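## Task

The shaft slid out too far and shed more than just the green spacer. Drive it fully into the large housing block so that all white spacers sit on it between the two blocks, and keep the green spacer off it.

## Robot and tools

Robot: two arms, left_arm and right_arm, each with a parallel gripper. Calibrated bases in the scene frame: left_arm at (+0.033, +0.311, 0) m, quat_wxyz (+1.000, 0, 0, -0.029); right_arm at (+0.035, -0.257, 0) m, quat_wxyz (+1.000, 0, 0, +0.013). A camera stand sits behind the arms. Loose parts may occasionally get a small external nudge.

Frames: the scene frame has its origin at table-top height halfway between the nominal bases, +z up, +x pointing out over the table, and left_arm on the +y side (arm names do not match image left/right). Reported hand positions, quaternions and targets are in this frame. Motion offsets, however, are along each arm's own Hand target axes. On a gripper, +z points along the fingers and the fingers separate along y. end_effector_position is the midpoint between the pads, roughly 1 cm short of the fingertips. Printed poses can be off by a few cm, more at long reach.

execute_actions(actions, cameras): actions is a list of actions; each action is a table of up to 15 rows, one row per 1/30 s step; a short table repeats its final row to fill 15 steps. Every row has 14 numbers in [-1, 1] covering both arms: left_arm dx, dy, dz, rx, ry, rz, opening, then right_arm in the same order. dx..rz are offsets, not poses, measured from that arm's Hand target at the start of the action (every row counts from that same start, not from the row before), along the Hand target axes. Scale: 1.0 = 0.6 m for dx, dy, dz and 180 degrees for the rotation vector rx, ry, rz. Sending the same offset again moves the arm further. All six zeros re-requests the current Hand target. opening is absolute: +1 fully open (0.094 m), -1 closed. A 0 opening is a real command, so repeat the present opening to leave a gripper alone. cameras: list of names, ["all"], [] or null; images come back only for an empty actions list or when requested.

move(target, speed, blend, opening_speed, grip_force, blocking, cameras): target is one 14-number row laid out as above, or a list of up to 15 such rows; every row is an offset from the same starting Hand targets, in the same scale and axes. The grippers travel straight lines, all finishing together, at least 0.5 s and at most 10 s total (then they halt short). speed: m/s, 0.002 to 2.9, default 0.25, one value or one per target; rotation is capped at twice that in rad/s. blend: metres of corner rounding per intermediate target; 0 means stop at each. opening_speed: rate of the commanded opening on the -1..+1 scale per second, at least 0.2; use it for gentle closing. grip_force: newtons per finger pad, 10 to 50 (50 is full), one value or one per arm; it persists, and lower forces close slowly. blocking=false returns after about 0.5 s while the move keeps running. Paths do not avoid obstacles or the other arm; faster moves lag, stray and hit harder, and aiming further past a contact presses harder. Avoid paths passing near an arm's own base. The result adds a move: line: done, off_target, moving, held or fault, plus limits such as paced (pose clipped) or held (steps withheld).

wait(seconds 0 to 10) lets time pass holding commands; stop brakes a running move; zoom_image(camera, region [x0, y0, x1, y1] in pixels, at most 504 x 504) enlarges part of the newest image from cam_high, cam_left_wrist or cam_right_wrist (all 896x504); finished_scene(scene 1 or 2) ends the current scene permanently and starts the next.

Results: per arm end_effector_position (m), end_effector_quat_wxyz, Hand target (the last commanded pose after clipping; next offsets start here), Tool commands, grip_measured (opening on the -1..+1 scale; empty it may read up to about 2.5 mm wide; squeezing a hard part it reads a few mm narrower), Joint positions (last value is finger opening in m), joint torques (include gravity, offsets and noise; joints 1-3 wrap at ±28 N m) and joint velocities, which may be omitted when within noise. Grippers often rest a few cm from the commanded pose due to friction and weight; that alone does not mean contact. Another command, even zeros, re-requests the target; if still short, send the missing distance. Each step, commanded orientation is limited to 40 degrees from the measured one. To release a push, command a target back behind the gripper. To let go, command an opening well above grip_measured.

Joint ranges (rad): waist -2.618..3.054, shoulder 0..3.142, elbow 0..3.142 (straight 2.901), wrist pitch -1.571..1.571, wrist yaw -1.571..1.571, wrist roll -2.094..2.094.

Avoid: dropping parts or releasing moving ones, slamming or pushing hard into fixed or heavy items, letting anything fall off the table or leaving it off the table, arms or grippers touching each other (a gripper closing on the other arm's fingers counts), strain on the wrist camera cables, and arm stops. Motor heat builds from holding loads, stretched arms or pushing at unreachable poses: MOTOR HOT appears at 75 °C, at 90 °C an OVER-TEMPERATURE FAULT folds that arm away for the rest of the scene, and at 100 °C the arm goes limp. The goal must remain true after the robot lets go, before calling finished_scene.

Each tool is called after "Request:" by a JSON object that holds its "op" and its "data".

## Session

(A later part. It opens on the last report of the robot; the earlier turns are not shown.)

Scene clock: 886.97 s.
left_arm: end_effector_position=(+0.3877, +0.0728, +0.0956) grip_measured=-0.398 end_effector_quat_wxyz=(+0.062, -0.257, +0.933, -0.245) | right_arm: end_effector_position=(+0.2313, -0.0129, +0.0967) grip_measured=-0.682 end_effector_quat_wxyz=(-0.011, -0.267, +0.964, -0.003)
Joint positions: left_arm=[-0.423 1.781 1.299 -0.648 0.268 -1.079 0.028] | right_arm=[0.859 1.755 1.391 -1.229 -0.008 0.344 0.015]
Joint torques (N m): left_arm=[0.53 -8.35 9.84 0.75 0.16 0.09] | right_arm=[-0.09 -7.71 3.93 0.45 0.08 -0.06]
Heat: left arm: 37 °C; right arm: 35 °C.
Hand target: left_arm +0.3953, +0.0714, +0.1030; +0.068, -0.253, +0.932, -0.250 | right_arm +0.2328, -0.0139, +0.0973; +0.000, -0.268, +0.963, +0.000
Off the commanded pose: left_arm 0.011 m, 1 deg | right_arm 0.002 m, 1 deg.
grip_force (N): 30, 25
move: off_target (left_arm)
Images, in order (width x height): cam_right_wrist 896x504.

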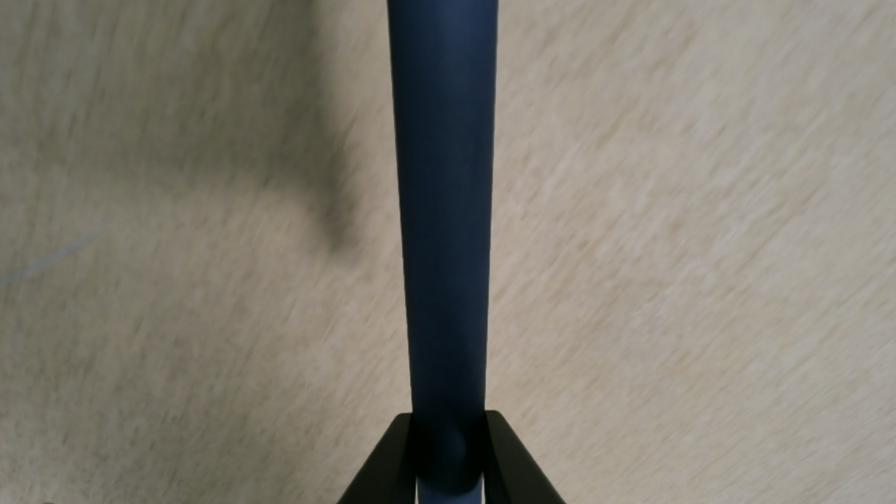

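Request:
{"op": "move", "data": {"target": [0,0,0,0,0,0,-0.4,-0.0133,0,0,0,0,0,-0.85], "speed": 0.03, "cameras": ["cam_right_wrist","cam_high"]}}

Request:
{"op": "zoom_image", "data": {"camera": "cam_high", "region": [452, 245, 492, 285]}}

Scene clock: 892.47 s.
left_arm: end_effector_position=(+0.3877, +0.0728, +0.0956) grip_measured=-0.398 end_effector_quat_wxyz=(+0.062, -0.257, +0.933, -0.245) | right_arm: end_effector_position=(+0.2320, -0.0135, +0.0967) grip_measured=-0.682 end_effector_quat_wxyz=(-0.011, -0.266, +0.964, -0.003)
Joint positions: left_arm=[-0.423 1.781 1.299 -0.648 0.268 -1.079 0.028] | right_arm=[0.856 1.755 1.391 -1.229 -0.008 0.344 0.015]
Joint torques (N m): left_arm=[0.54 -8.36 9.84 0.74 0.17 0.09] | right_arm=[-0.53 -5.74 6.48 0.41 0.09 -0.15]
Heat: left arm: 37 °C; right arm: 34 °C.
Hand target: left_arm +0.3953, +0.0714, +0.1030; +0.068, -0.253, +0.932, -0.250 | right_arm +0.2396, -0.0098, +0.0973; +0.000, -0.268, +0.964, +0.000
Off the commanded pose: left_arm 0.011 m, 1 deg | right_arm 0.008 m, 1 deg.
grip_force (N): 30, 25
move: off_target (left_arm)
Images, in order (width x height): cam_high 896x504, cam_right_wrist 896x504.

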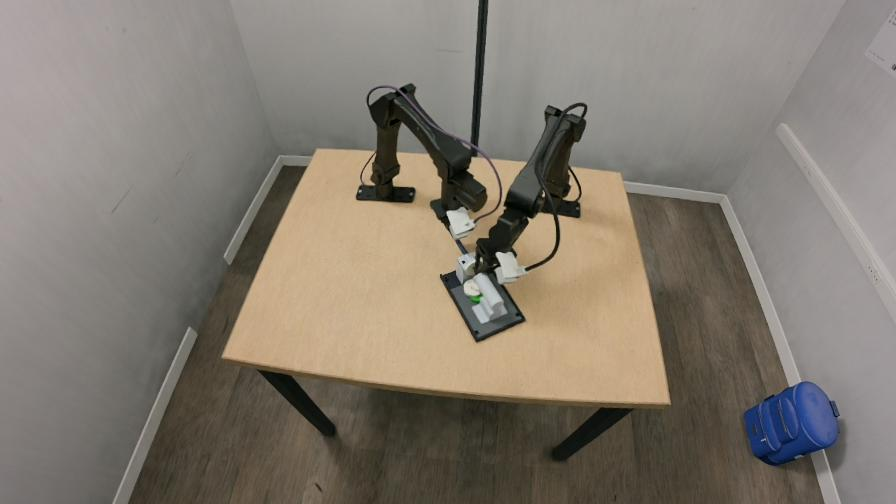

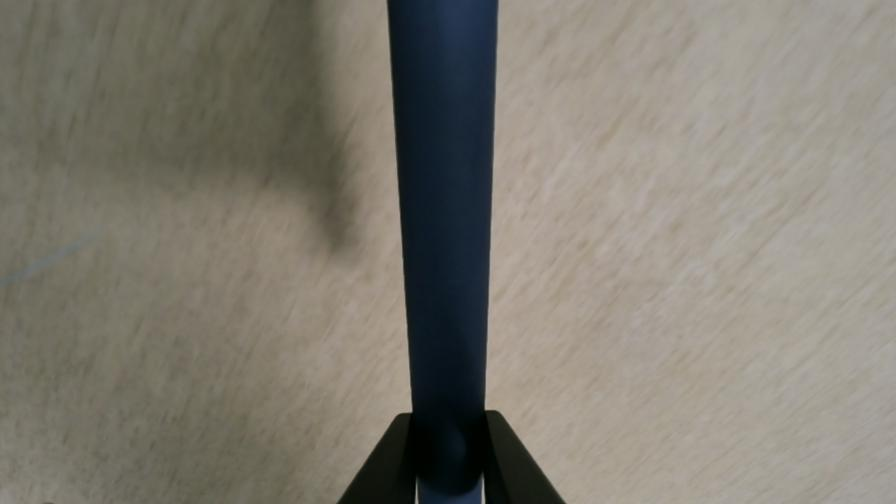

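Scaled by 12.600 from the camera's 896x504 image, which has a finer 1280x720 frame.

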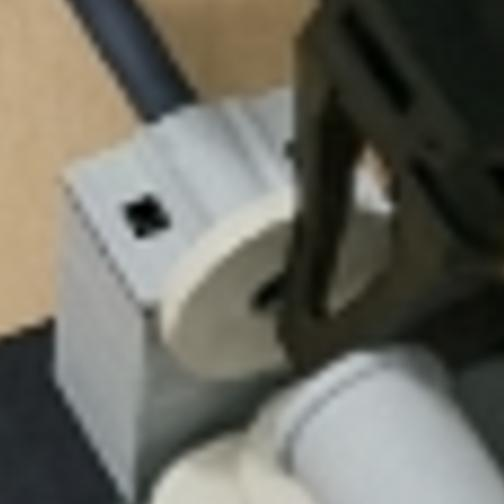

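Request:
{"op": "move", "data": {"target": [0,0,0,0,0,0,-0.4,-0.0083,0,0,0,0,0,-0.85], "speed": 0.03, "cameras": ["cam_right_wrist","cam_high"]}}

Request:
{"op": "zoom_image", "data": {"camera": "cam_high", "region": [452, 245, 492, 285]}}

Scene clock: 905.37 s.
left_arm: end_effector_position=(+0.3877, +0.0728, +0.0956) grip_measured=-0.398 end_effector_quat_wxyz=(+0.062, -0.257, +0.933, -0.245) | right_arm: end_effector_position=(+0.2325, -0.0133, +0.0966) grip_measured=-0.682 end_effector_quat_wxyz=(-0.012, -0.267, +0.964, -0.003)
Joint positions: left_arm=[-0.423 1.781 1.299 -0.648 0.268 -1.079 0.028] | right_arm=[0.855 1.758 1.396 -1.232 -0.008 0.341 0.015]
Joint torques (N m): left_arm=[0.54 -8.35 9.83 0.75 0.17 0.09] | right_arm=[-0.83 -4.89 7.84 0.4 0.1 -0.17]
Heat: left arm: 37 °C; right arm: 35 °C.
Hand target: left_arm +0.3953, +0.0714, +0.1030; +0.068, -0.253, +0.932, -0.250 | right_arm +0.2439, -0.0071, +0.0973; +0.000, -0.268, +0.963, +0.000
Off the commanded pose: left_arm 0.011 m, 1 deg | right_arm 0.013 m, 1 deg.
grip_force (N): 30, 25
move: off_target (left_arm, right_arm)
Images, in order (width x height): cam_high 896x504, cam_right_wrist 896x504.

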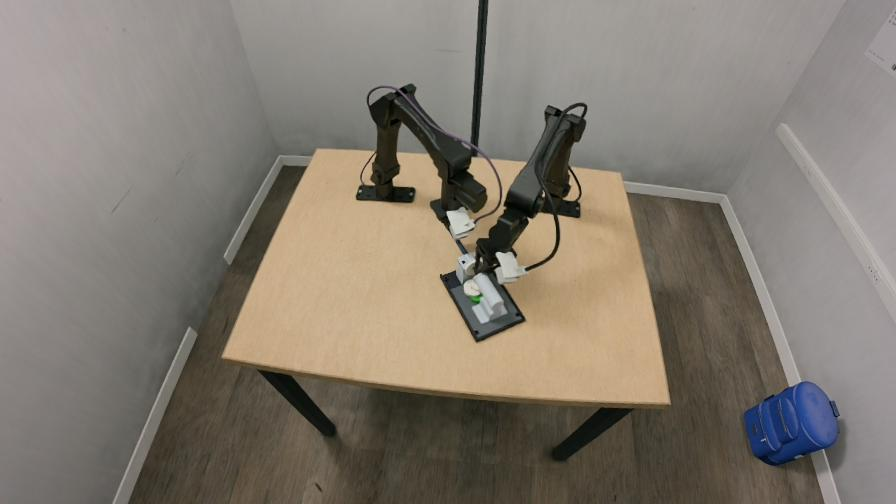

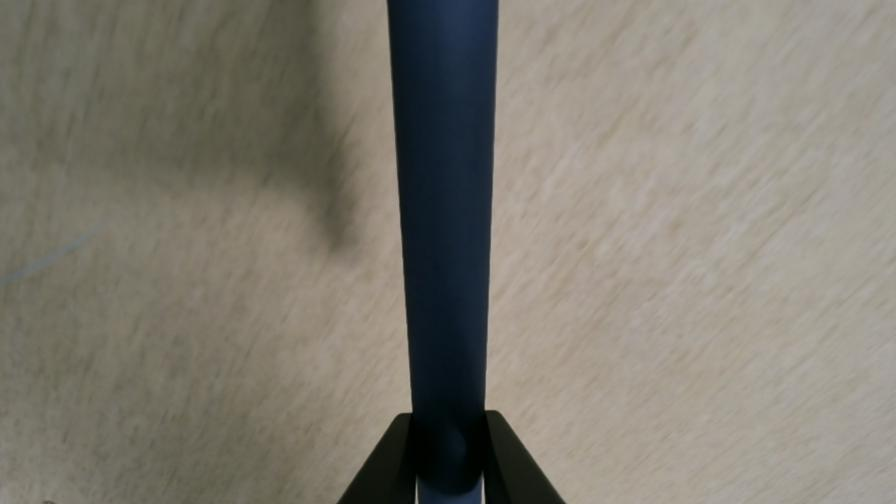

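Scaled by 12.600 from the camera's 896x504 image, which has a finer 1280x720 frame.

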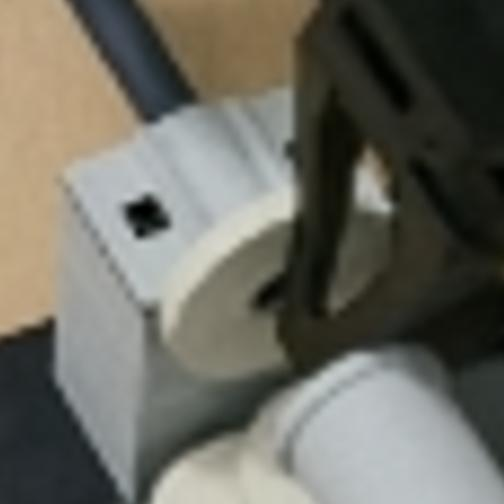

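Request:
{"op": "move", "data": {"target": [0,0,0,0,0,0,-0.4,0.0133,0,0,0,0,0,-0.85], "speed": 0.03}}

Request:
{"op": "move", "data": {"target": [[-0.008,0,0,0,0,0,-0.4,0,0,0,0,0,0,-0.85],[-0.008,0,-0.11,0,0,0,-0.4,0,0,0,0,0,0,-0.85]], "speed": 0.05, "cameras": ["cam_left_wrist","cam_high"]}}

Request:
{"op": "zoom_image", "data": {"camera": "cam_high", "region": [452, 245, 492, 285]}}

Scene clock: 941.30 s.
left_arm: end_effector_position=(+0.3877, +0.0728, +0.0956) grip_measured=-0.398 end_effector_quat_wxyz=(+0.062, -0.257, +0.933, -0.245) | right_arm: end_effector_position=(+0.2325, -0.0134, +0.0966) grip_measured=-0.682 end_effector_quat_wxyz=(-0.012, -0.267, +0.964, -0.004)
Joint positions: left_arm=[-0.423 1.781 1.299 -0.648 0.268 -1.079 0.028] | right_arm=[0.855 1.758 1.396 -1.232 -0.008 0.341 0.015]
Joint torques (N m): left_arm=[0.53 -8.35 9.83 0.74 0.17 0.09] | right_arm=[-0.2 -6.72 5.16 0.45 0.09 -0.08]
Heat: left arm: 37 °C; right arm: 37 °C.
Hand target: left_arm +0.3953, +0.0714, +0.1030; +0.068, -0.253, +0.932, -0.250 | right_arm +0.2370, -0.0113, +0.0973; +0.000, -0.268, +0.963, +0.000
Off the commanded pose: left_arm 0.011 m, 1 deg | right_arm 0.005 m, 1 deg.
grip_force (N): 30, 25
move: off_target (left_arm)

Scene clock: 943.97 s.
left_arm: end_effector_position=(+0.3776, +0.1028, +0.1381) grip_measured=-0.398 end_effector_quat_wxyz=(+0.049, -0.261, +0.936, -0.233) | right_arm: end_effector_position=(+0.2325, -0.0134, +0.0966) grip_measured=-0.682 end_effector_quat_wxyz=(-0.012, -0.267, +0.964, -0.004)
Joint positions: left_arm=[-0.357 1.706 1.397 -0.875 0.294 -1.017 0.028] | right_arm=[0.855 1.758 1.396 -1.232 -0.008 0.341 0.015]
Joint torques (N m): left_arm=[0.47 -11.17 9.81 0.65 0.2 0.08] | right_arm=[-0.2 -6.72 5.18 0.45 0.09 -0.09]
Heat: left arm: 38 °C; right arm: 36 °C.
Hand target: left_arm +0.3827, +0.1023, +0.1601; +0.068, -0.253, +0.932, -0.250 | right_arm +0.2370, -0.0113, +0.0973; +0.000, -0.268, +0.963, +0.000
Off the commanded pose: left_arm 0.023 m, 3 deg | right_arm 0.005 m, 1 deg.
grip_force (N): 30, 25
move: off_target (left_arm)
Images, in order (width x height): cam_high 896x504, cam_left_wrist 896x504.

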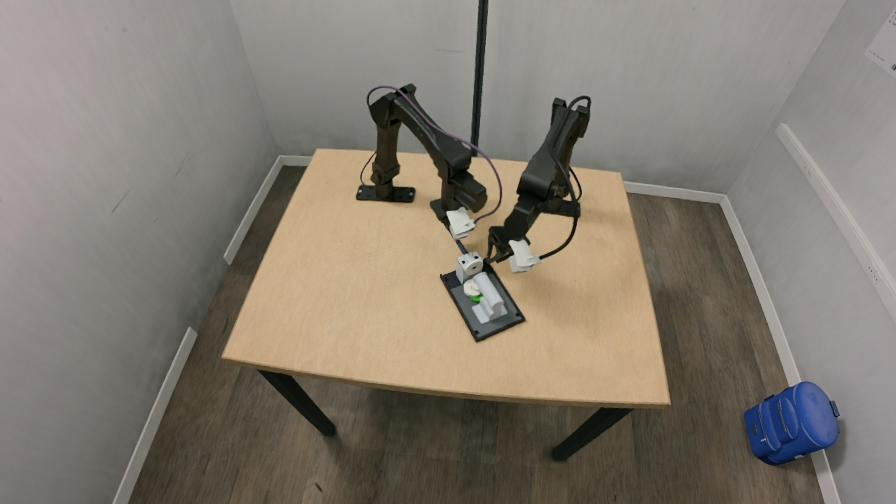

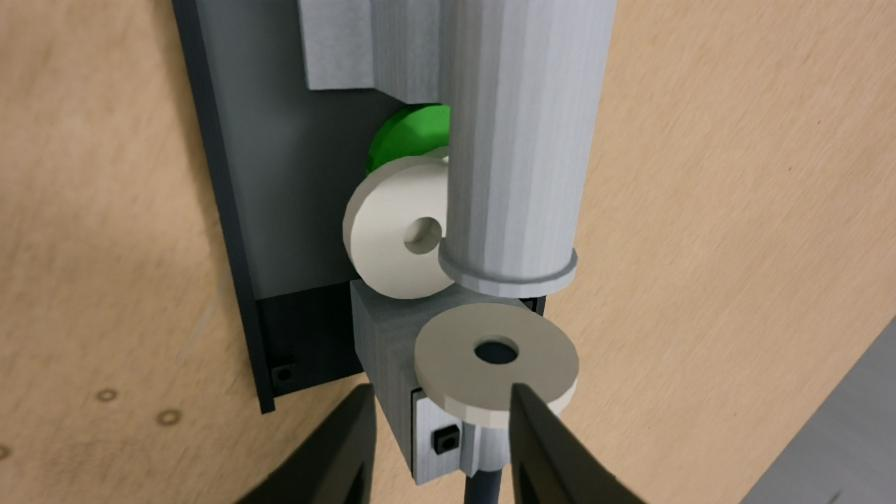

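Scaled by 12.600 from the camera's 896x504 image, which has a finer 1280x720 frame.

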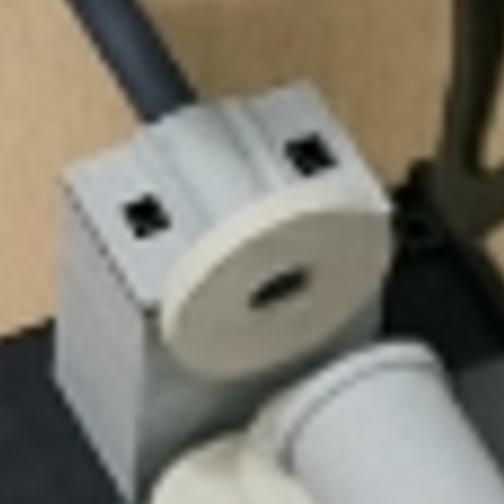

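Request:
{"op": "zoom_image", "data": {"camera": "cam_left_wrist", "region": [400, 280, 600, 480]}}

Scaled by 2.520 from the camera's 896x504 image, which has a finer 1280x720 frame.

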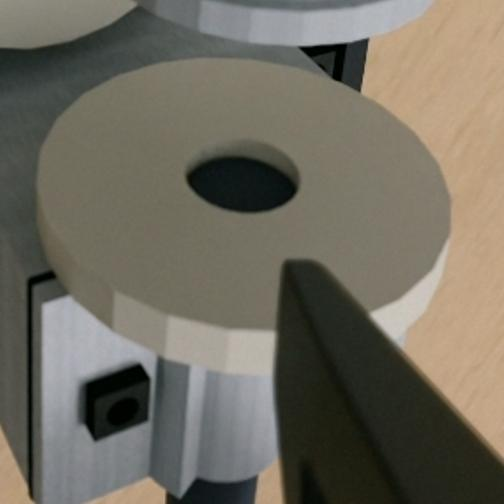

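Request:
{"op": "move", "data": {"target": [0,0,0,0,0,0,-0.4,-0.010,0,0,0,0,0,-0.85], "speed": 0.03, "cameras": ["cam_left_wrist"]}}

Request:
{"op": "zoom_image", "data": {"camera": "cam_left_wrist", "region": [400, 280, 600, 480]}}

Scene clock: 956.83 s.
left_arm: end_effector_position=(+0.3774, +0.1029, +0.1380) grip_measured=-0.398 end_effector_quat_wxyz=(+0.049, -0.261, +0.936, -0.233) | right_arm: end_effector_position=(+0.2325, -0.0134, +0.0966) grip_measured=-0.682 end_effector_quat_wxyz=(-0.012, -0.267, +0.964, -0.004)
Joint positions: left_arm=[-0.357 1.706 1.397 -0.876 0.294 -1.017 0.028] | right_arm=[0.855 1.758 1.396 -1.232 -0.008 0.341 0.015]
Joint torques (N m): left_arm=[0.49 -11.15 9.81 0.67 0.21 0.08] | right_arm=[-0.66 -5.33 7.17 0.41 0.09 -0.15]
Heat: left arm: 40 °C; right arm: 36 °C.
Hand target: left_arm +0.3827, +0.1023, +0.1601; +0.068, -0.254, +0.932, -0.250 | right_arm +0.2421, -0.0082, +0.0973; +0.000, -0.268, +0.963, +0.000
Off the commanded pose: left_arm 0.023 m, 3 deg | right_arm 0.011 m, 1 deg.
grip_force (N): 30, 25
move: off_target (left_arm, right_arm)
Images, in order (width x height): cam_left_wrist 896x504.

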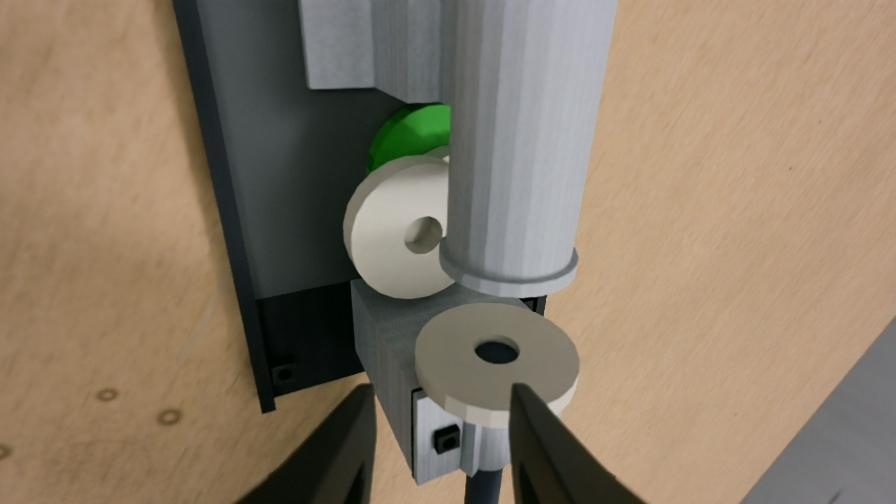

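Scaled by 2.520 from the camera's 896x504 image, which has a finer 1280x720 frame.

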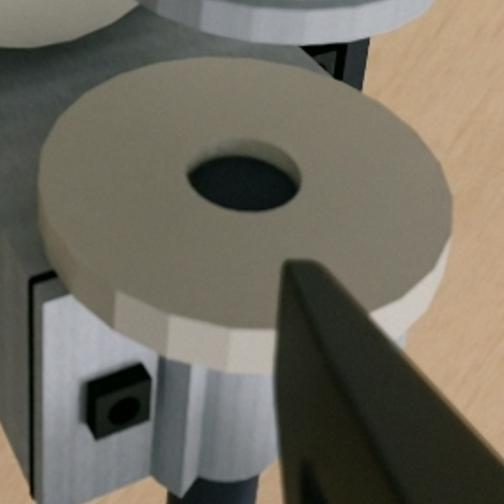

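Request:
{"op": "move", "data": {"target": [0,0,0,0,0,0,-0.4,-0.010,0,0,0,0,0,-0.85], "speed": 0.03, "cameras": ["cam_left_wrist","cam_right_wrist"]}}

Request:
{"op": "zoom_image", "data": {"camera": "cam_left_wrist", "region": [400, 280, 600, 480]}}

Scene clock: 962.23 s.
left_arm: end_effector_position=(+0.3774, +0.1029, +0.1380) grip_measured=-0.398 end_effector_quat_wxyz=(+0.049, -0.261, +0.936, -0.233) | right_arm: end_effector_position=(+0.2329, -0.0134, +0.0966) grip_measured=-0.682 end_effector_quat_wxyz=(-0.019, -0.267, +0.964, -0.006)
Joint positions: left_arm=[-0.357 1.706 1.397 -0.876 0.294 -1.017 0.028] | right_arm=[0.852 1.772 1.411 -1.248 -0.012 0.338 0.015]
Joint torques (N m): left_arm=[0.49 -11.15 9.8 0.67 0.2 0.09] | right_arm=[-0.91 -4.96 7.98 0.48 0.14 -0.17]
Heat: left arm: 40 °C; right arm: 36 °C.
Hand target: left_arm +0.3827, +0.1023, +0.1601; +0.068, -0.254, +0.932, -0.250 | right_arm +0.2474, -0.0052, +0.0973; +0.000, -0.268, +0.964, +0.000
Off the commanded pose: left_arm 0.023 m, 3 deg | right_arm 0.017 m, 2 deg.
grip_force (N): 30, 25
move: off_target (left_arm, right_arm)
Images, in order (width x height): cam_left_wrist 896x504, cam_right_wrist 896x504.

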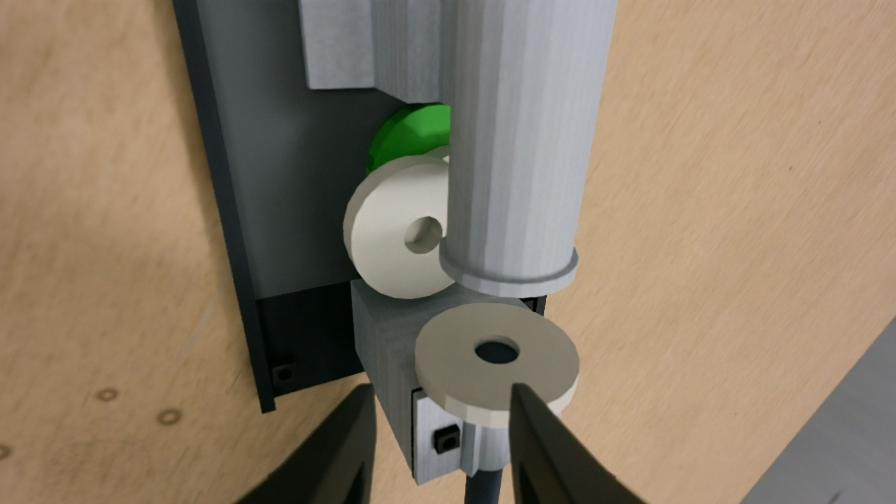

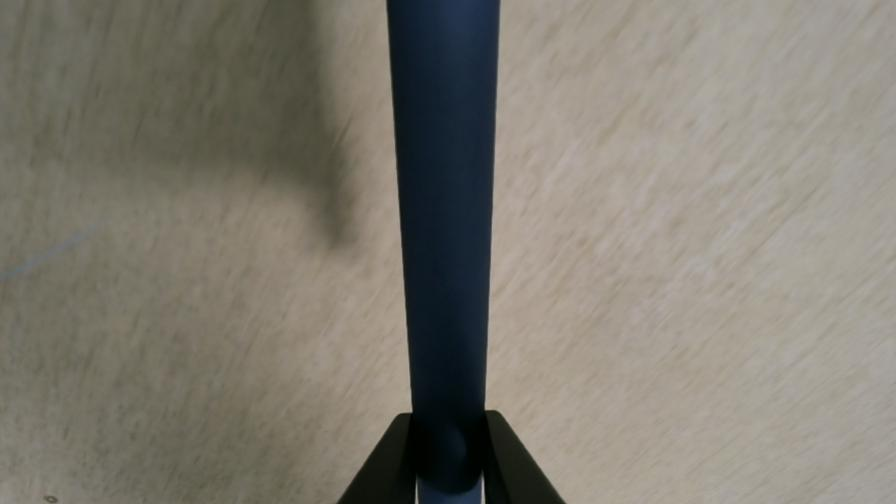

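Scaled by 2.520 from the camera's 896x504 image, which has a finer 1280x720 frame.

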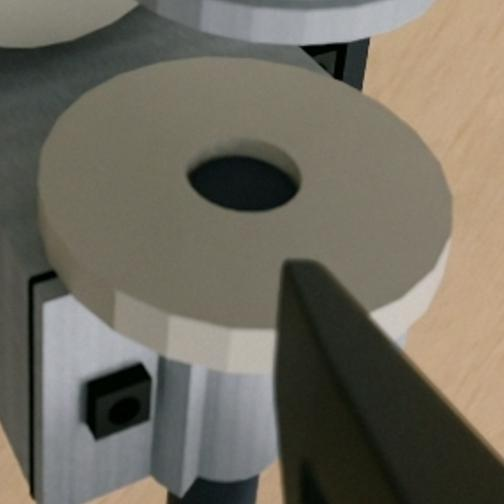

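Request:
{"op": "move", "data": {"target": [0,0,0,0,0,0,-0.4,0.004,0,-0.010,0,0,0,-0.85], "speed": 0.02}}

Request:
{"op": "move", "data": {"target": [0,0,0,0,0,0,-0.4,0,0,0.020,0,0,0,-0.85], "speed": 0.02}}

Scene clock: 982.67 s.
left_arm: end_effector_position=(+0.3774, +0.1029, +0.1380) grip_measured=-0.398 end_effector_quat_wxyz=(+0.049, -0.261, +0.936, -0.233) | right_arm: end_effector_position=(+0.2341, -0.0126, +0.0982) grip_measured=-0.682 end_effector_quat_wxyz=(-0.017, -0.266, +0.964, -0.004)
Joint positions: left_arm=[-0.357 1.706 1.397 -0.876 0.294 -1.017 0.028] | right_arm=[0.85 1.772 1.418 -1.249 -0.012 0.336 0.015]
Joint torques (N m): left_arm=[0.49 -11.17 9.83 0.66 0.2 0.09] | right_arm=[-0.58 -5.68 8.31 0.32 0.13 -0.13]
Heat: left arm: 42 °C; right arm: 37 °C.
Hand target: left_arm +0.3827, +0.1023, +0.1601; +0.068, -0.254, +0.932, -0.250 | right_arm +0.2452, -0.0064, +0.1033; +0.000, -0.268, +0.963, +0.000
Off the commanded pose: left_arm 0.023 m, 3 deg | right_arm 0.014 m, 2 deg.
grip_force (N): 30, 25
move: off_target (left_arm, right_arm)

Scene clock: 983.50 s.
left_arm: end_effector_position=(+0.3774, +0.1029, +0.1380) grip_measured=-0.398 end_effector_quat_wxyz=(+0.049, -0.261, +0.936, -0.233) | right_arm: end_effector_position=(+0.2368, -0.0094, +0.0971) grip_measured=-0.682 end_effector_quat_wxyz=(-0.011, -0.267, +0.964, -0.001)
Joint positions: left_arm=[-0.357 1.706 1.397 -0.876 0.294 -1.017 0.028] | right_arm=[0.85 1.775 1.418 -1.232 -0.012 0.336 0.015]
Joint torques (N m): left_arm=[0.49 -11.17 9.81 0.66 0.2 0.09] | right_arm=[-0.58 -5.53 5.03 0.61 0.13 -0.13]
Heat: left arm: 42 °C; right arm: 37 °C.
Hand target: left_arm +0.3827, +0.1023, +0.1601; +0.068, -0.254, +0.932, -0.250 | right_arm +0.2452, -0.0064, +0.0913; +0.000, -0.268, +0.963, +0.000
Off the commanded pose: left_arm 0.023 m, 3 deg | right_arm 0.011 m, 1 deg.
grip_force (N): 30, 25
move: off_target (left_arm, right_arm)

Request:
{"op": "wait", "data": {"seconds": 0.1, "cameras": ["cam_left_wrist","cam_right_wrist"]}}

Request:
{"op": "zoom_image", "data": {"camera": "cam_left_wrist", "region": [400, 280, 600, 480]}}

Scene clock: 989.77 s.
left_arm: end_effector_position=(+0.3774, +0.1029, +0.1380) grip_measured=-0.398 end_effector_quat_wxyz=(+0.049, -0.261, +0.936, -0.233) | right_arm: end_effector_position=(+0.2368, -0.0094, +0.0971) grip_measured=-0.682 end_effector_quat_wxyz=(-0.011, -0.267, +0.964, -0.001)
Joint positions: left_arm=[-0.357 1.706 1.397 -0.876 0.294 -1.017 0.028] | right_arm=[0.85 1.775 1.418 -1.232 -0.012 0.336 0.015]
Joint torques (N m): left_arm=[0.49 -11.15 9.81 0.67 0.2 0.09] | right_arm=[-0.58 -5.55 5.03 0.61 0.13 -0.13]
Heat: left arm: 42 °C; right arm: 36 °C.
Hand target: left_arm +0.3827, +0.1023, +0.1601; +0.068, -0.254, +0.932, -0.250 | right_arm +0.2452, -0.0064, +0.0913; +0.000, -0.268, +0.963, +0.000
Tool commands: left_gripper/opening=-0.4 right_gripper/opening=-0.85
Off the commanded pose: left_arm 0.023 m, 3 deg | right_arm 0.011 m, 1 deg.
grip_force (N): 30, 25
wait: 0.10 s; at rest from the start
Images, in order (width x height): cam_left_wrist 896x504, cam_right_wrist 896x504.

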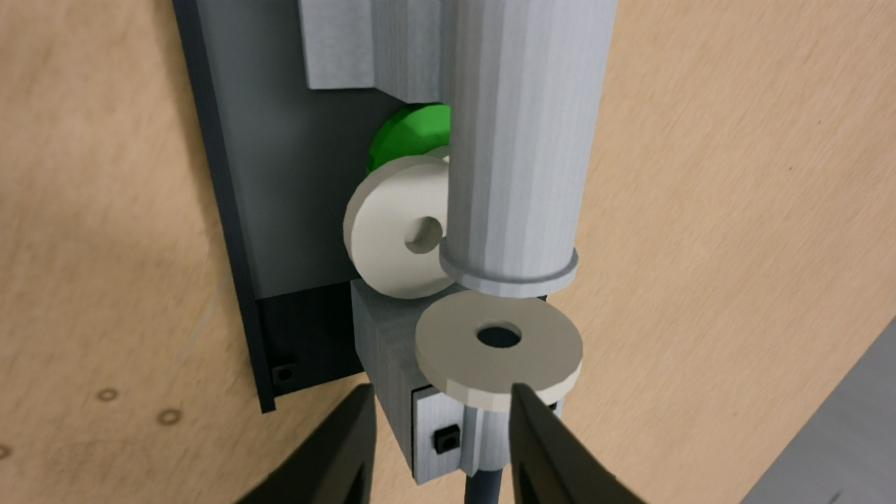

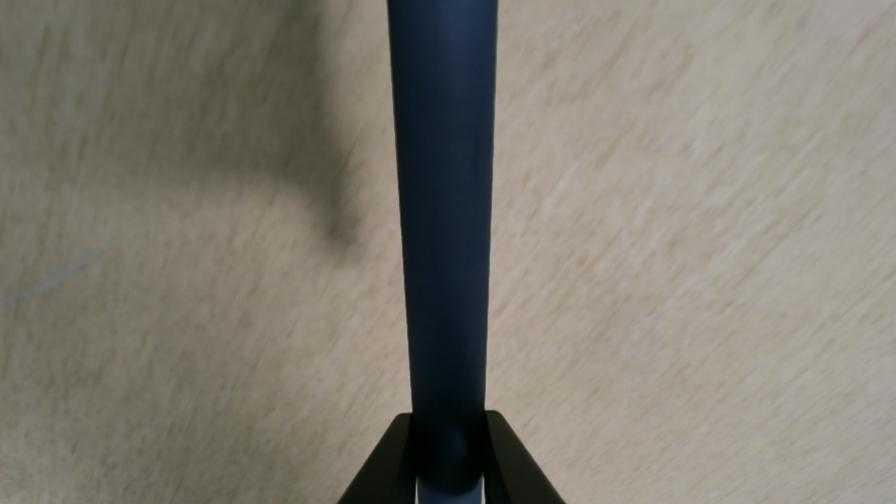

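Scaled by 2.520 from the camera's 896x504 image, which has a finer 1280x720 frame.

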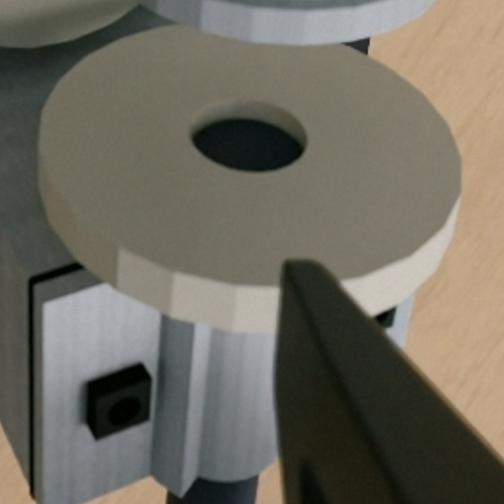

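Request:
{"op": "move", "data": {"target": [0,0,0.08,0,0,0,-0.4,0,0,0,0,0,0,-0.85], "speed": 0.05, "cameras": ["cam_left_wrist"]}}

Scene clock: 1008.63 s.
left_arm: end_effector_position=(+0.3956, +0.0826, +0.1257) grip_measured=-0.398 end_effector_quat_wxyz=(+0.069, -0.252, +0.931, -0.255) | right_arm: end_effector_position=(+0.2368, -0.0094, +0.0971) grip_measured=-0.682 end_effector_quat_wxyz=(-0.011, -0.267, +0.964, -0.001)
Joint positions: left_arm=[-0.385 1.755 1.38 -0.741 0.29 -1.041 0.028] | right_arm=[0.85 1.775 1.418 -1.232 -0.012 0.336 0.015]
Joint torques (N m): left_arm=[-0.49 -8.32 5.91 1 0.07 -0.06] | right_arm=[-0.57 -5.53 5.01 0.61 0.13 -0.13]
Heat: left arm: 42 °C; right arm: 36 °C.
Hand target: left_arm +0.3949, +0.0817, +0.1185; +0.068, -0.254, +0.932, -0.250 | right_arm +0.2452, -0.0064, +0.0913; +0.000, -0.268, +0.963, +0.000
Off the commanded pose: left_arm 0.007 m, 1 deg | right_arm 0.011 m, 1 deg.
grip_force (N): 30, 25
move: off_target (right_arm)
Images, in order (width x height): cam_left_wrist 896x504.

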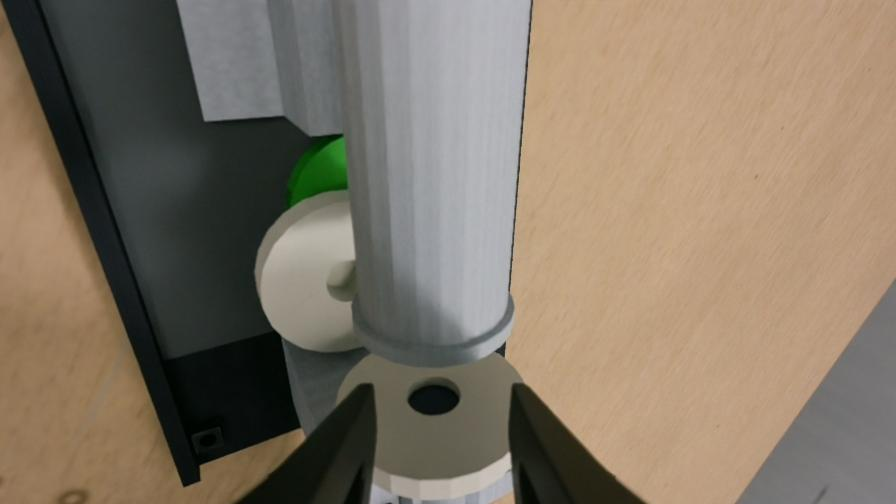

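Request:
{"op": "move", "data": {"target": [[0.0065,0.0033,0,0,0,0,-0.4,0,0,0,0,0,0,-0.85],[0.0065,0.0033,0.03,0,0,0,-0.4,0,0,0,0,0,0,-0.85]], "speed": 0.04, "cameras": ["cam_left_wrist"]}}

Scene clock: 1023.43 s.
left_arm: end_effector_position=(+0.3962, +0.0741, +0.1095) grip_measured=-0.398 end_effector_quat_wxyz=(+0.069, -0.252, +0.931, -0.255) | right_arm: end_effector_position=(+0.2368, -0.0094, +0.0971) grip_measured=-0.682 end_effector_quat_wxyz=(-0.011, -0.267, +0.964, -0.001)
Joint positions: left_arm=[-0.406 1.78 1.343 -0.674 0.282 -1.06 0.028] | right_arm=[0.85 1.775 1.418 -1.232 -0.012 0.336 0.015]
Joint torques (N m): left_arm=[-0.47 -8.42 5.83 0.97 0.06 -0.07] | right_arm=[-0.59 -5.55 5.03 0.61 0.13 -0.14]
Heat: left arm: 40 °C; right arm: 35 °C.
Hand target: left_arm +0.3952, +0.0735, +0.1018; +0.068, -0.254, +0.932, -0.250 | right_arm +0.2452, -0.0064, +0.0913; +0.000, -0.268, +0.963, +0.000
Off the commanded pose: left_arm 0.008 m, 1 deg | right_arm 0.011 m, 1 deg.
grip_force (N): 30, 25
move: off_target (right_arm)
Images, in order (width x height): cam_left_wrist 896x504.

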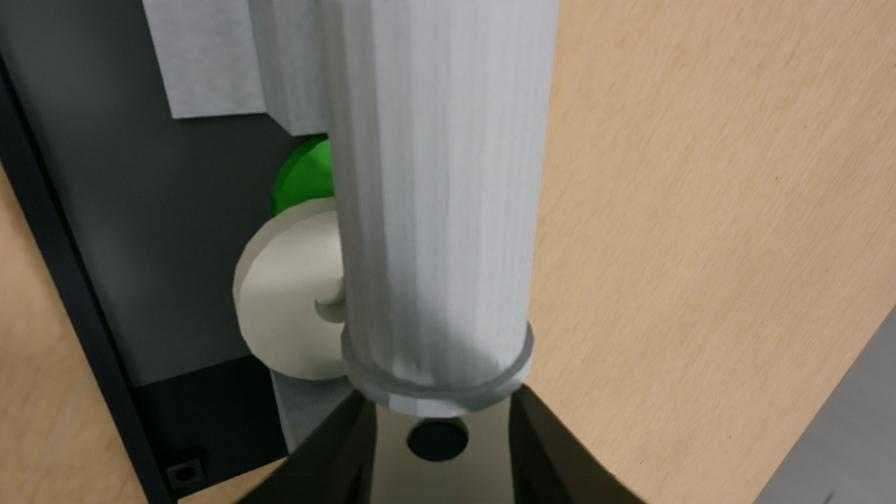

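Request:
{"op": "move", "data": {"target": [0,0,0.0175,0,0,0,-0.4,0,0,0,0,0,0,-0.85], "speed": 0.03, "cameras": ["cam_left_wrist"]}}

Scene clock: 1028.30 s.
left_arm: end_effector_position=(+0.3963, +0.0693, +0.1010) grip_measured=-0.398 end_effector_quat_wxyz=(+0.065, -0.252, +0.932, -0.254) | right_arm: end_effector_position=(+0.2368, -0.0094, +0.0971) grip_measured=-0.682 end_effector_quat_wxyz=(-0.011, -0.267, +0.964, -0.001)
Joint positions: left_arm=[-0.416 1.8 1.337 -0.652 0.281 -1.067 0.028] | right_arm=[0.85 1.775 1.418 -1.232 -0.012 0.336 0.015]
Joint torques (N m): left_arm=[-0.31 -8.32 5.74 1.1 0.03 -0.04] | right_arm=[-0.58 -5.53 5.03 0.61 0.14 -0.14]
Heat: left arm: 39 °C; right arm: 35 °C.
Hand target: left_arm +0.3979, +0.0689, +0.0927; +0.068, -0.254, +0.932, -0.250 | right_arm +0.2452, -0.0064, +0.0913; +0.000, -0.268, +0.963, +0.000
Off the commanded pose: left_arm 0.008 m, 1 deg | right_arm 0.011 m, 1 deg.
grip_force (N): 30, 25
move: off_target (right_arm)
Images, in order (width x height): cam_left_wrist 896x504.

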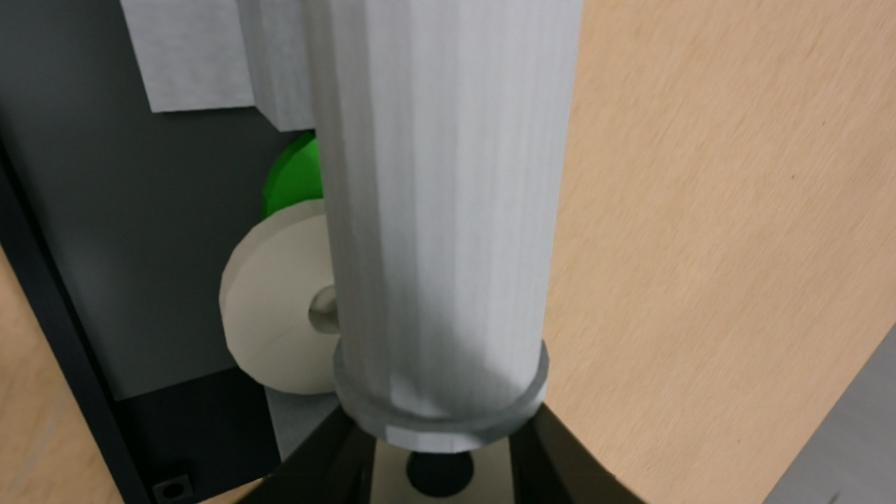

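Request:
{"op": "move", "data": {"target": [0.020,0,0,0,0,0,-0.4,0,0,0,0,0,0,-0.85], "speed": 0.03, "cameras": ["cam_left_wrist"]}}

Request:
{"op": "zoom_image", "data": {"camera": "cam_left_wrist", "region": [380, 420, 548, 504]}}

Scene clock: 1038.73 s.
left_arm: end_effector_position=(+0.3913, +0.0650, +0.0935) grip_measured=-0.398 end_effector_quat_wxyz=(+0.066, -0.254, +0.932, -0.248) | right_arm: end_effector_position=(+0.2368, -0.0094, +0.0971) grip_measured=-0.682 end_effector_quat_wxyz=(-0.011, -0.267, +0.964, -0.001)
Joint positions: left_arm=[-0.438 1.8 1.31 -0.626 0.261 -1.09 0.028] | right_arm=[0.85 1.775 1.418 -1.232 -0.012 0.336 0.015]
Joint torques (N m): left_arm=[-0.85 -10.35 5.41 1 0.11 -0.12] | right_arm=[-0.59 -5.55 5.04 0.61 0.13 -0.14]
Heat: left arm: 39 °C; right arm: 35 °C.
Hand target: left_arm +0.3875, +0.0628, +0.0927; +0.068, -0.254, +0.932, -0.250 | right_arm +0.2452, -0.0064, +0.0913; +0.000, -0.268, +0.963, +0.000
Off the commanded pose: left_arm 0.004 m, 0 deg | right_arm 0.011 m, 1 deg.
grip_force (N): 30, 25
move: off_target (right_arm)
Images, in order (width x height): cam_left_wrist 896x504.

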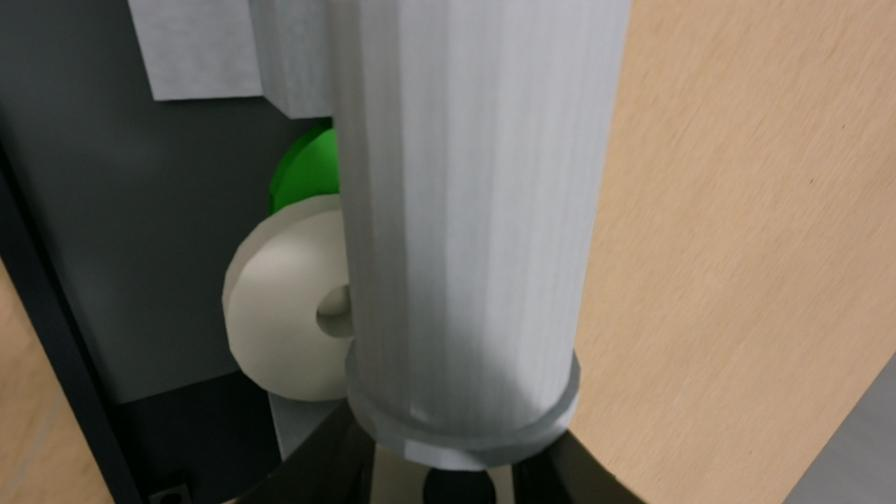

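Scaled by 3.000 from the camera's 896x504 image, which has a finer 1280x720 frame.

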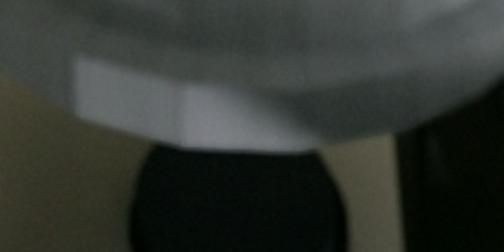

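Request:
{"op": "move", "data": {"target": [0.008,0,0,0,0,0,-0.4,0,0,0,0,0,0,-0.85], "speed": 0.03}}

Request:
{"op": "move", "data": {"target": [[0,0,0,0,0,0,-0.4,-0.008,0,-0.010,0,0,0,-0.85],[0,0,0,0,0,0,-0.4,-0.008,0,0.010,0,0,0,-0.85],[0,0,0,0,0,0,-0.4,-0.008,0,-0.010,0,0,0,-0.85],[0,0,0,0,0,0,-0.4,-0.008,0,0.005,0,0,0,-0.85]], "speed": 0.03, "blend": 0.01, "cameras": ["cam_left_wrist"]}}

Request:
{"op": "zoom_image", "data": {"camera": "cam_left_wrist", "region": [380, 420, 548, 504]}}

Scene clock: 1050.30 s.
left_arm: end_effector_position=(+0.3915, +0.0646, +0.0931) grip_measured=-0.398 end_effector_quat_wxyz=(+0.072, -0.255, +0.932, -0.247) | right_arm: end_effector_position=(+0.2368, -0.0094, +0.0971) grip_measured=-0.682 end_effector_quat_wxyz=(-0.011, -0.267, +0.964, -0.001)
Joint positions: left_arm=[-0.444 1.797 1.303 -0.616 0.248 -1.095 0.028] | right_arm=[0.85 1.775 1.418 -1.232 -0.012 0.336 0.015]
Joint torques (N m): left_arm=[-1.35 -10.89 5.04 0.96 0.15 -0.18] | right_arm=[-0.58 -5.55 5.01 0.61 0.13 -0.14]
Heat: left arm: 40 °C; right arm: 35 °C.
Hand target: left_arm +0.3833, +0.0603, +0.0928; +0.068, -0.254, +0.932, -0.250 | right_arm +0.2452, -0.0064, +0.0913; +0.000, -0.268, +0.963, +0.000
Off the commanded pose: left_arm 0.009 m, 1 deg | right_arm 0.011 m, 1 deg.
grip_force (N): 30, 25
move: off_target (right_arm)

Scene clock: 1051.90 s.
left_arm: end_effector_position=(+0.3916, +0.0646, +0.0930) grip_measured=-0.398 end_effector_quat_wxyz=(+0.072, -0.255, +0.932, -0.246) | right_arm: end_effector_position=(+0.2378, -0.0100, +0.0966) grip_measured=-0.682 end_effector_quat_wxyz=(-0.012, -0.266, +0.964, -0.001)
Joint positions: left_arm=[-0.444 1.797 1.303 -0.616 0.248 -1.095 0.028] | right_arm=[0.847 1.778 1.419 -1.233 -0.012 0.335 0.015]
Joint torques (N m): left_arm=[-1.32 -10.88 5.04 0.96 0.17 -0.18] | right_arm=[-0.69 -4.56 5.72 0.69 0.13 -0.17]
Heat: left arm: 40 °C; right arm: 35 °C.
Hand target: left_arm +0.3833, +0.0604, +0.0928; +0.068, -0.254, +0.932, -0.250 | right_arm +0.2494, -0.0039, +0.0883; +0.000, -0.268, +0.964, +0.000
Off the commanded pose: left_arm 0.009 m, 1 deg | right_arm 0.015 m, 1 deg.
grip_force (N): 30, 25
move: off_target (right_arm); blend cut to 0.0038 m at target 1, 0.006 m at target 2, 0.0045 m at target 3
Images, in order (width x height): cam_left_wrist 896x504.

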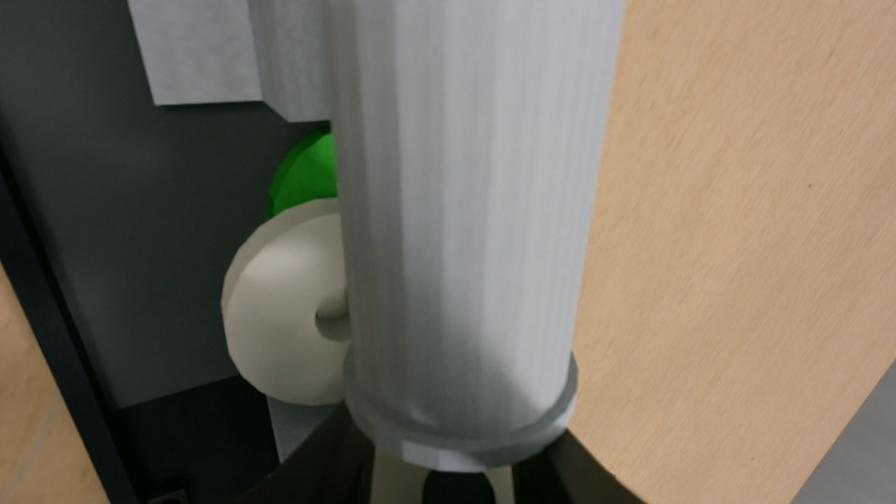

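Scaled by 3.000 from the camera's 896x504 image, which has a finer 1280x720 frame.

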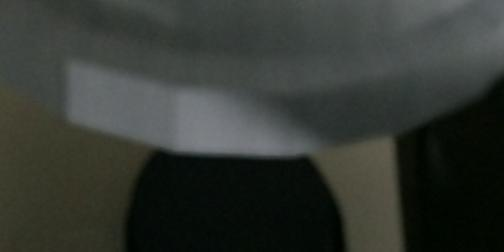

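Request:
{"op": "move", "data": {"target": [[0,0,0,0,0,0,-0.4,0,0,-0.022,0,0,0,-0.85],[0,0,0,0,0,0,-0.4,0,0,0.0,0,0,0,-0.85]], "speed": 0.02, "cameras": ["cam_left_wrist"]}}

Request:
{"op": "zoom_image", "data": {"camera": "cam_left_wrist", "region": [380, 420, 548, 504]}}

Scene clock: 1062.53 s.
left_arm: end_effector_position=(+0.3916, +0.0646, +0.0930) grip_measured=-0.398 end_effector_quat_wxyz=(+0.072, -0.255, +0.932, -0.246) | right_arm: end_effector_position=(+0.2379, -0.0099, +0.0970) grip_measured=-0.682 end_effector_quat_wxyz=(-0.016, -0.266, +0.964, -0.004)
Joint positions: left_arm=[-0.444 1.797 1.303 -0.616 0.248 -1.095 0.028] | right_arm=[0.847 1.787 1.431 -1.245 -0.012 0.335 0.015]
Joint torques (N m): left_arm=[-1.33 -10.88 5.04 0.96 0.17 -0.19] | right_arm=[-0.68 -5.18 4.85 0.76 0.13 -0.17]
Heat: left arm: 39 °C; right arm: 35 °C.
Hand target: left_arm +0.3833, +0.0603, +0.0928; +0.068, -0.254, +0.932, -0.250 | right_arm +0.2494, -0.0040, +0.0883; +0.000, -0.268, +0.964, +0.000
Off the commanded pose: left_arm 0.009 m, 1 deg | right_arm 0.016 m, 2 deg.
grip_force (N): 30, 25
move: off_target (right_arm)
Images, in order (width x height): cam_left_wrist 896x504.

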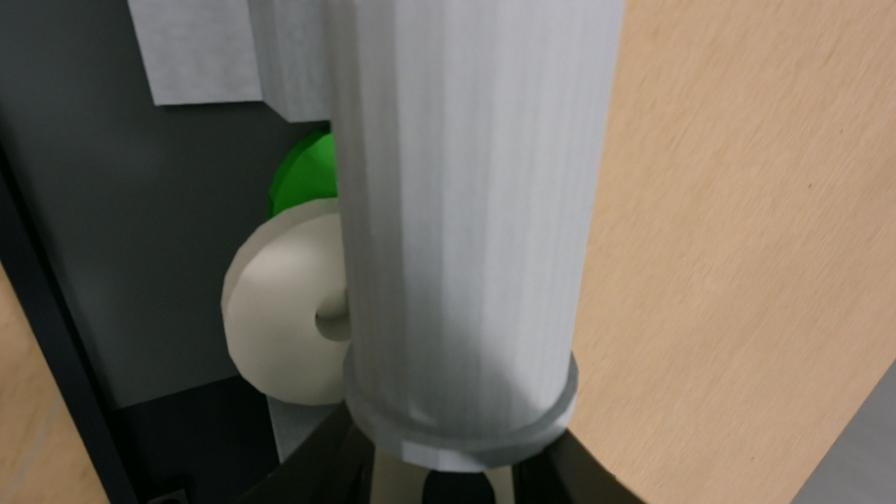

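Scaled by 3.000 from the camera's 896x504 image, which has a finer 1280x720 frame.

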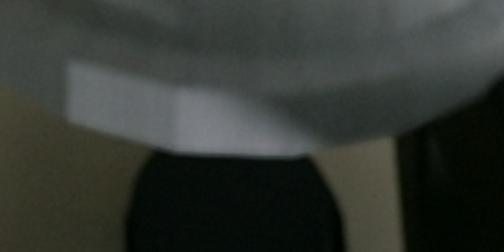

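Request:
{"op": "move", "data": {"target": [0,0,0,0,0,0,-0.4,0,0,-0.015,0,0,0,-0.85], "speed": 0.02}}

Request:
{"op": "move", "data": {"target": [0,0,0,0,0,0,-0.4,0,0,-0.008,0,0,0,-0.85], "speed": 0.02}}

Request:
{"op": "move", "data": {"target": [0,0,0,0,0,0,-0.4,0,0,-0.008,0,0,0,-0.85], "speed": 0.02}}

Scene clock: 1093.57 s.
left_arm: end_effector_position=(+0.3916, +0.0646, +0.0930) grip_measured=-0.398 end_effector_quat_wxyz=(+0.072, -0.255, +0.932, -0.246) | right_arm: end_effector_position=(+0.2379, -0.0099, +0.0970) grip_measured=-0.682 end_effector_quat_wxyz=(-0.016, -0.266, +0.964, -0.004)
Joint positions: left_arm=[-0.444 1.797 1.303 -0.616 0.248 -1.095 0.028] | right_arm=[0.847 1.787 1.431 -1.245 -0.012 0.335 0.015]
Joint torques (N m): left_arm=[-1.33 -10.88 5.04 0.96 0.17 -0.18] | right_arm=[-0.69 -5.46 7.27 0.45 0.13 -0.16]
Heat: left arm: 37 °C; right arm: 34 °C.
Hand target: left_arm +0.3833, +0.0603, +0.0928; +0.068, -0.254, +0.932, -0.250 | right_arm +0.2494, -0.0040, +0.0973; +0.000, -0.268, +0.964, +0.000
Off the commanded pose: left_arm 0.009 m, 1 deg | right_arm 0.013 m, 2 deg.
grip_force (N): 30, 25
move: off_target (right_arm)

Scene clock: 1094.27 s.
left_arm: end_effector_position=(+0.3916, +0.0646, +0.0930) grip_measured=-0.398 end_effector_quat_wxyz=(+0.072, -0.255, +0.932, -0.246) | right_arm: end_effector_position=(+0.2379, -0.0099, +0.0974) grip_measured=-0.682 end_effector_quat_wxyz=(-0.016, -0.266, +0.964, -0.004)
Joint positions: left_arm=[-0.444 1.797 1.303 -0.616 0.248 -1.095 0.028] | right_arm=[0.847 1.787 1.433 -1.247 -0.012 0.335 0.015]
Joint torques (N m): left_arm=[-1.33 -10.88 5.04 0.97 0.17 -0.19] | right_arm=[-0.7 -5.63 8.47 0.3 0.13 -0.16]
Heat: left arm: 37 °C; right arm: 34 °C.
Hand target: left_arm +0.3833, +0.0603, +0.0928; +0.068, -0.254, +0.932, -0.250 | right_arm +0.2494, -0.0039, +0.1021; +0.000, -0.268, +0.964, +0.000
Off the commanded pose: left_arm 0.009 m, 1 deg | right_arm 0.014 m, 2 deg.
grip_force (N): 30, 25
move: off_target (right_arm)

Scene clock: 1094.97 s.
left_arm: end_effector_position=(+0.3916, +0.0646, +0.0930) grip_measured=-0.398 end_effector_quat_wxyz=(+0.072, -0.255, +0.932, -0.246) | right_arm: end_effector_position=(+0.2379, -0.0098, +0.0987) grip_measured=-0.682 end_effector_quat_wxyz=(-0.018, -0.266, +0.964, -0.005)
Joint positions: left_arm=[-0.444 1.797 1.303 -0.616 0.248 -1.095 0.028] | right_arm=[0.847 1.791 1.443 -1.258 -0.012 0.334 0.015]
Joint torques (N m): left_arm=[-1.33 -10.88 5.03 0.96 0.17 -0.18] | right_arm=[-0.68 -6.01 9.02 0.22 0.14 -0.15]
Heat: left arm: 37 °C; right arm: 34 °C.
Hand target: left_arm +0.3833, +0.0603, +0.0928; +0.068, -0.254, +0.932, -0.250 | right_arm +0.2494, -0.0039, +0.1068; +0.000, -0.268, +0.964, +0.000
Off the commanded pose: left_arm 0.009 m, 1 deg | right_arm 0.015 m, 2 deg.
grip_force (N): 30, 25
move: off_target (right_arm)


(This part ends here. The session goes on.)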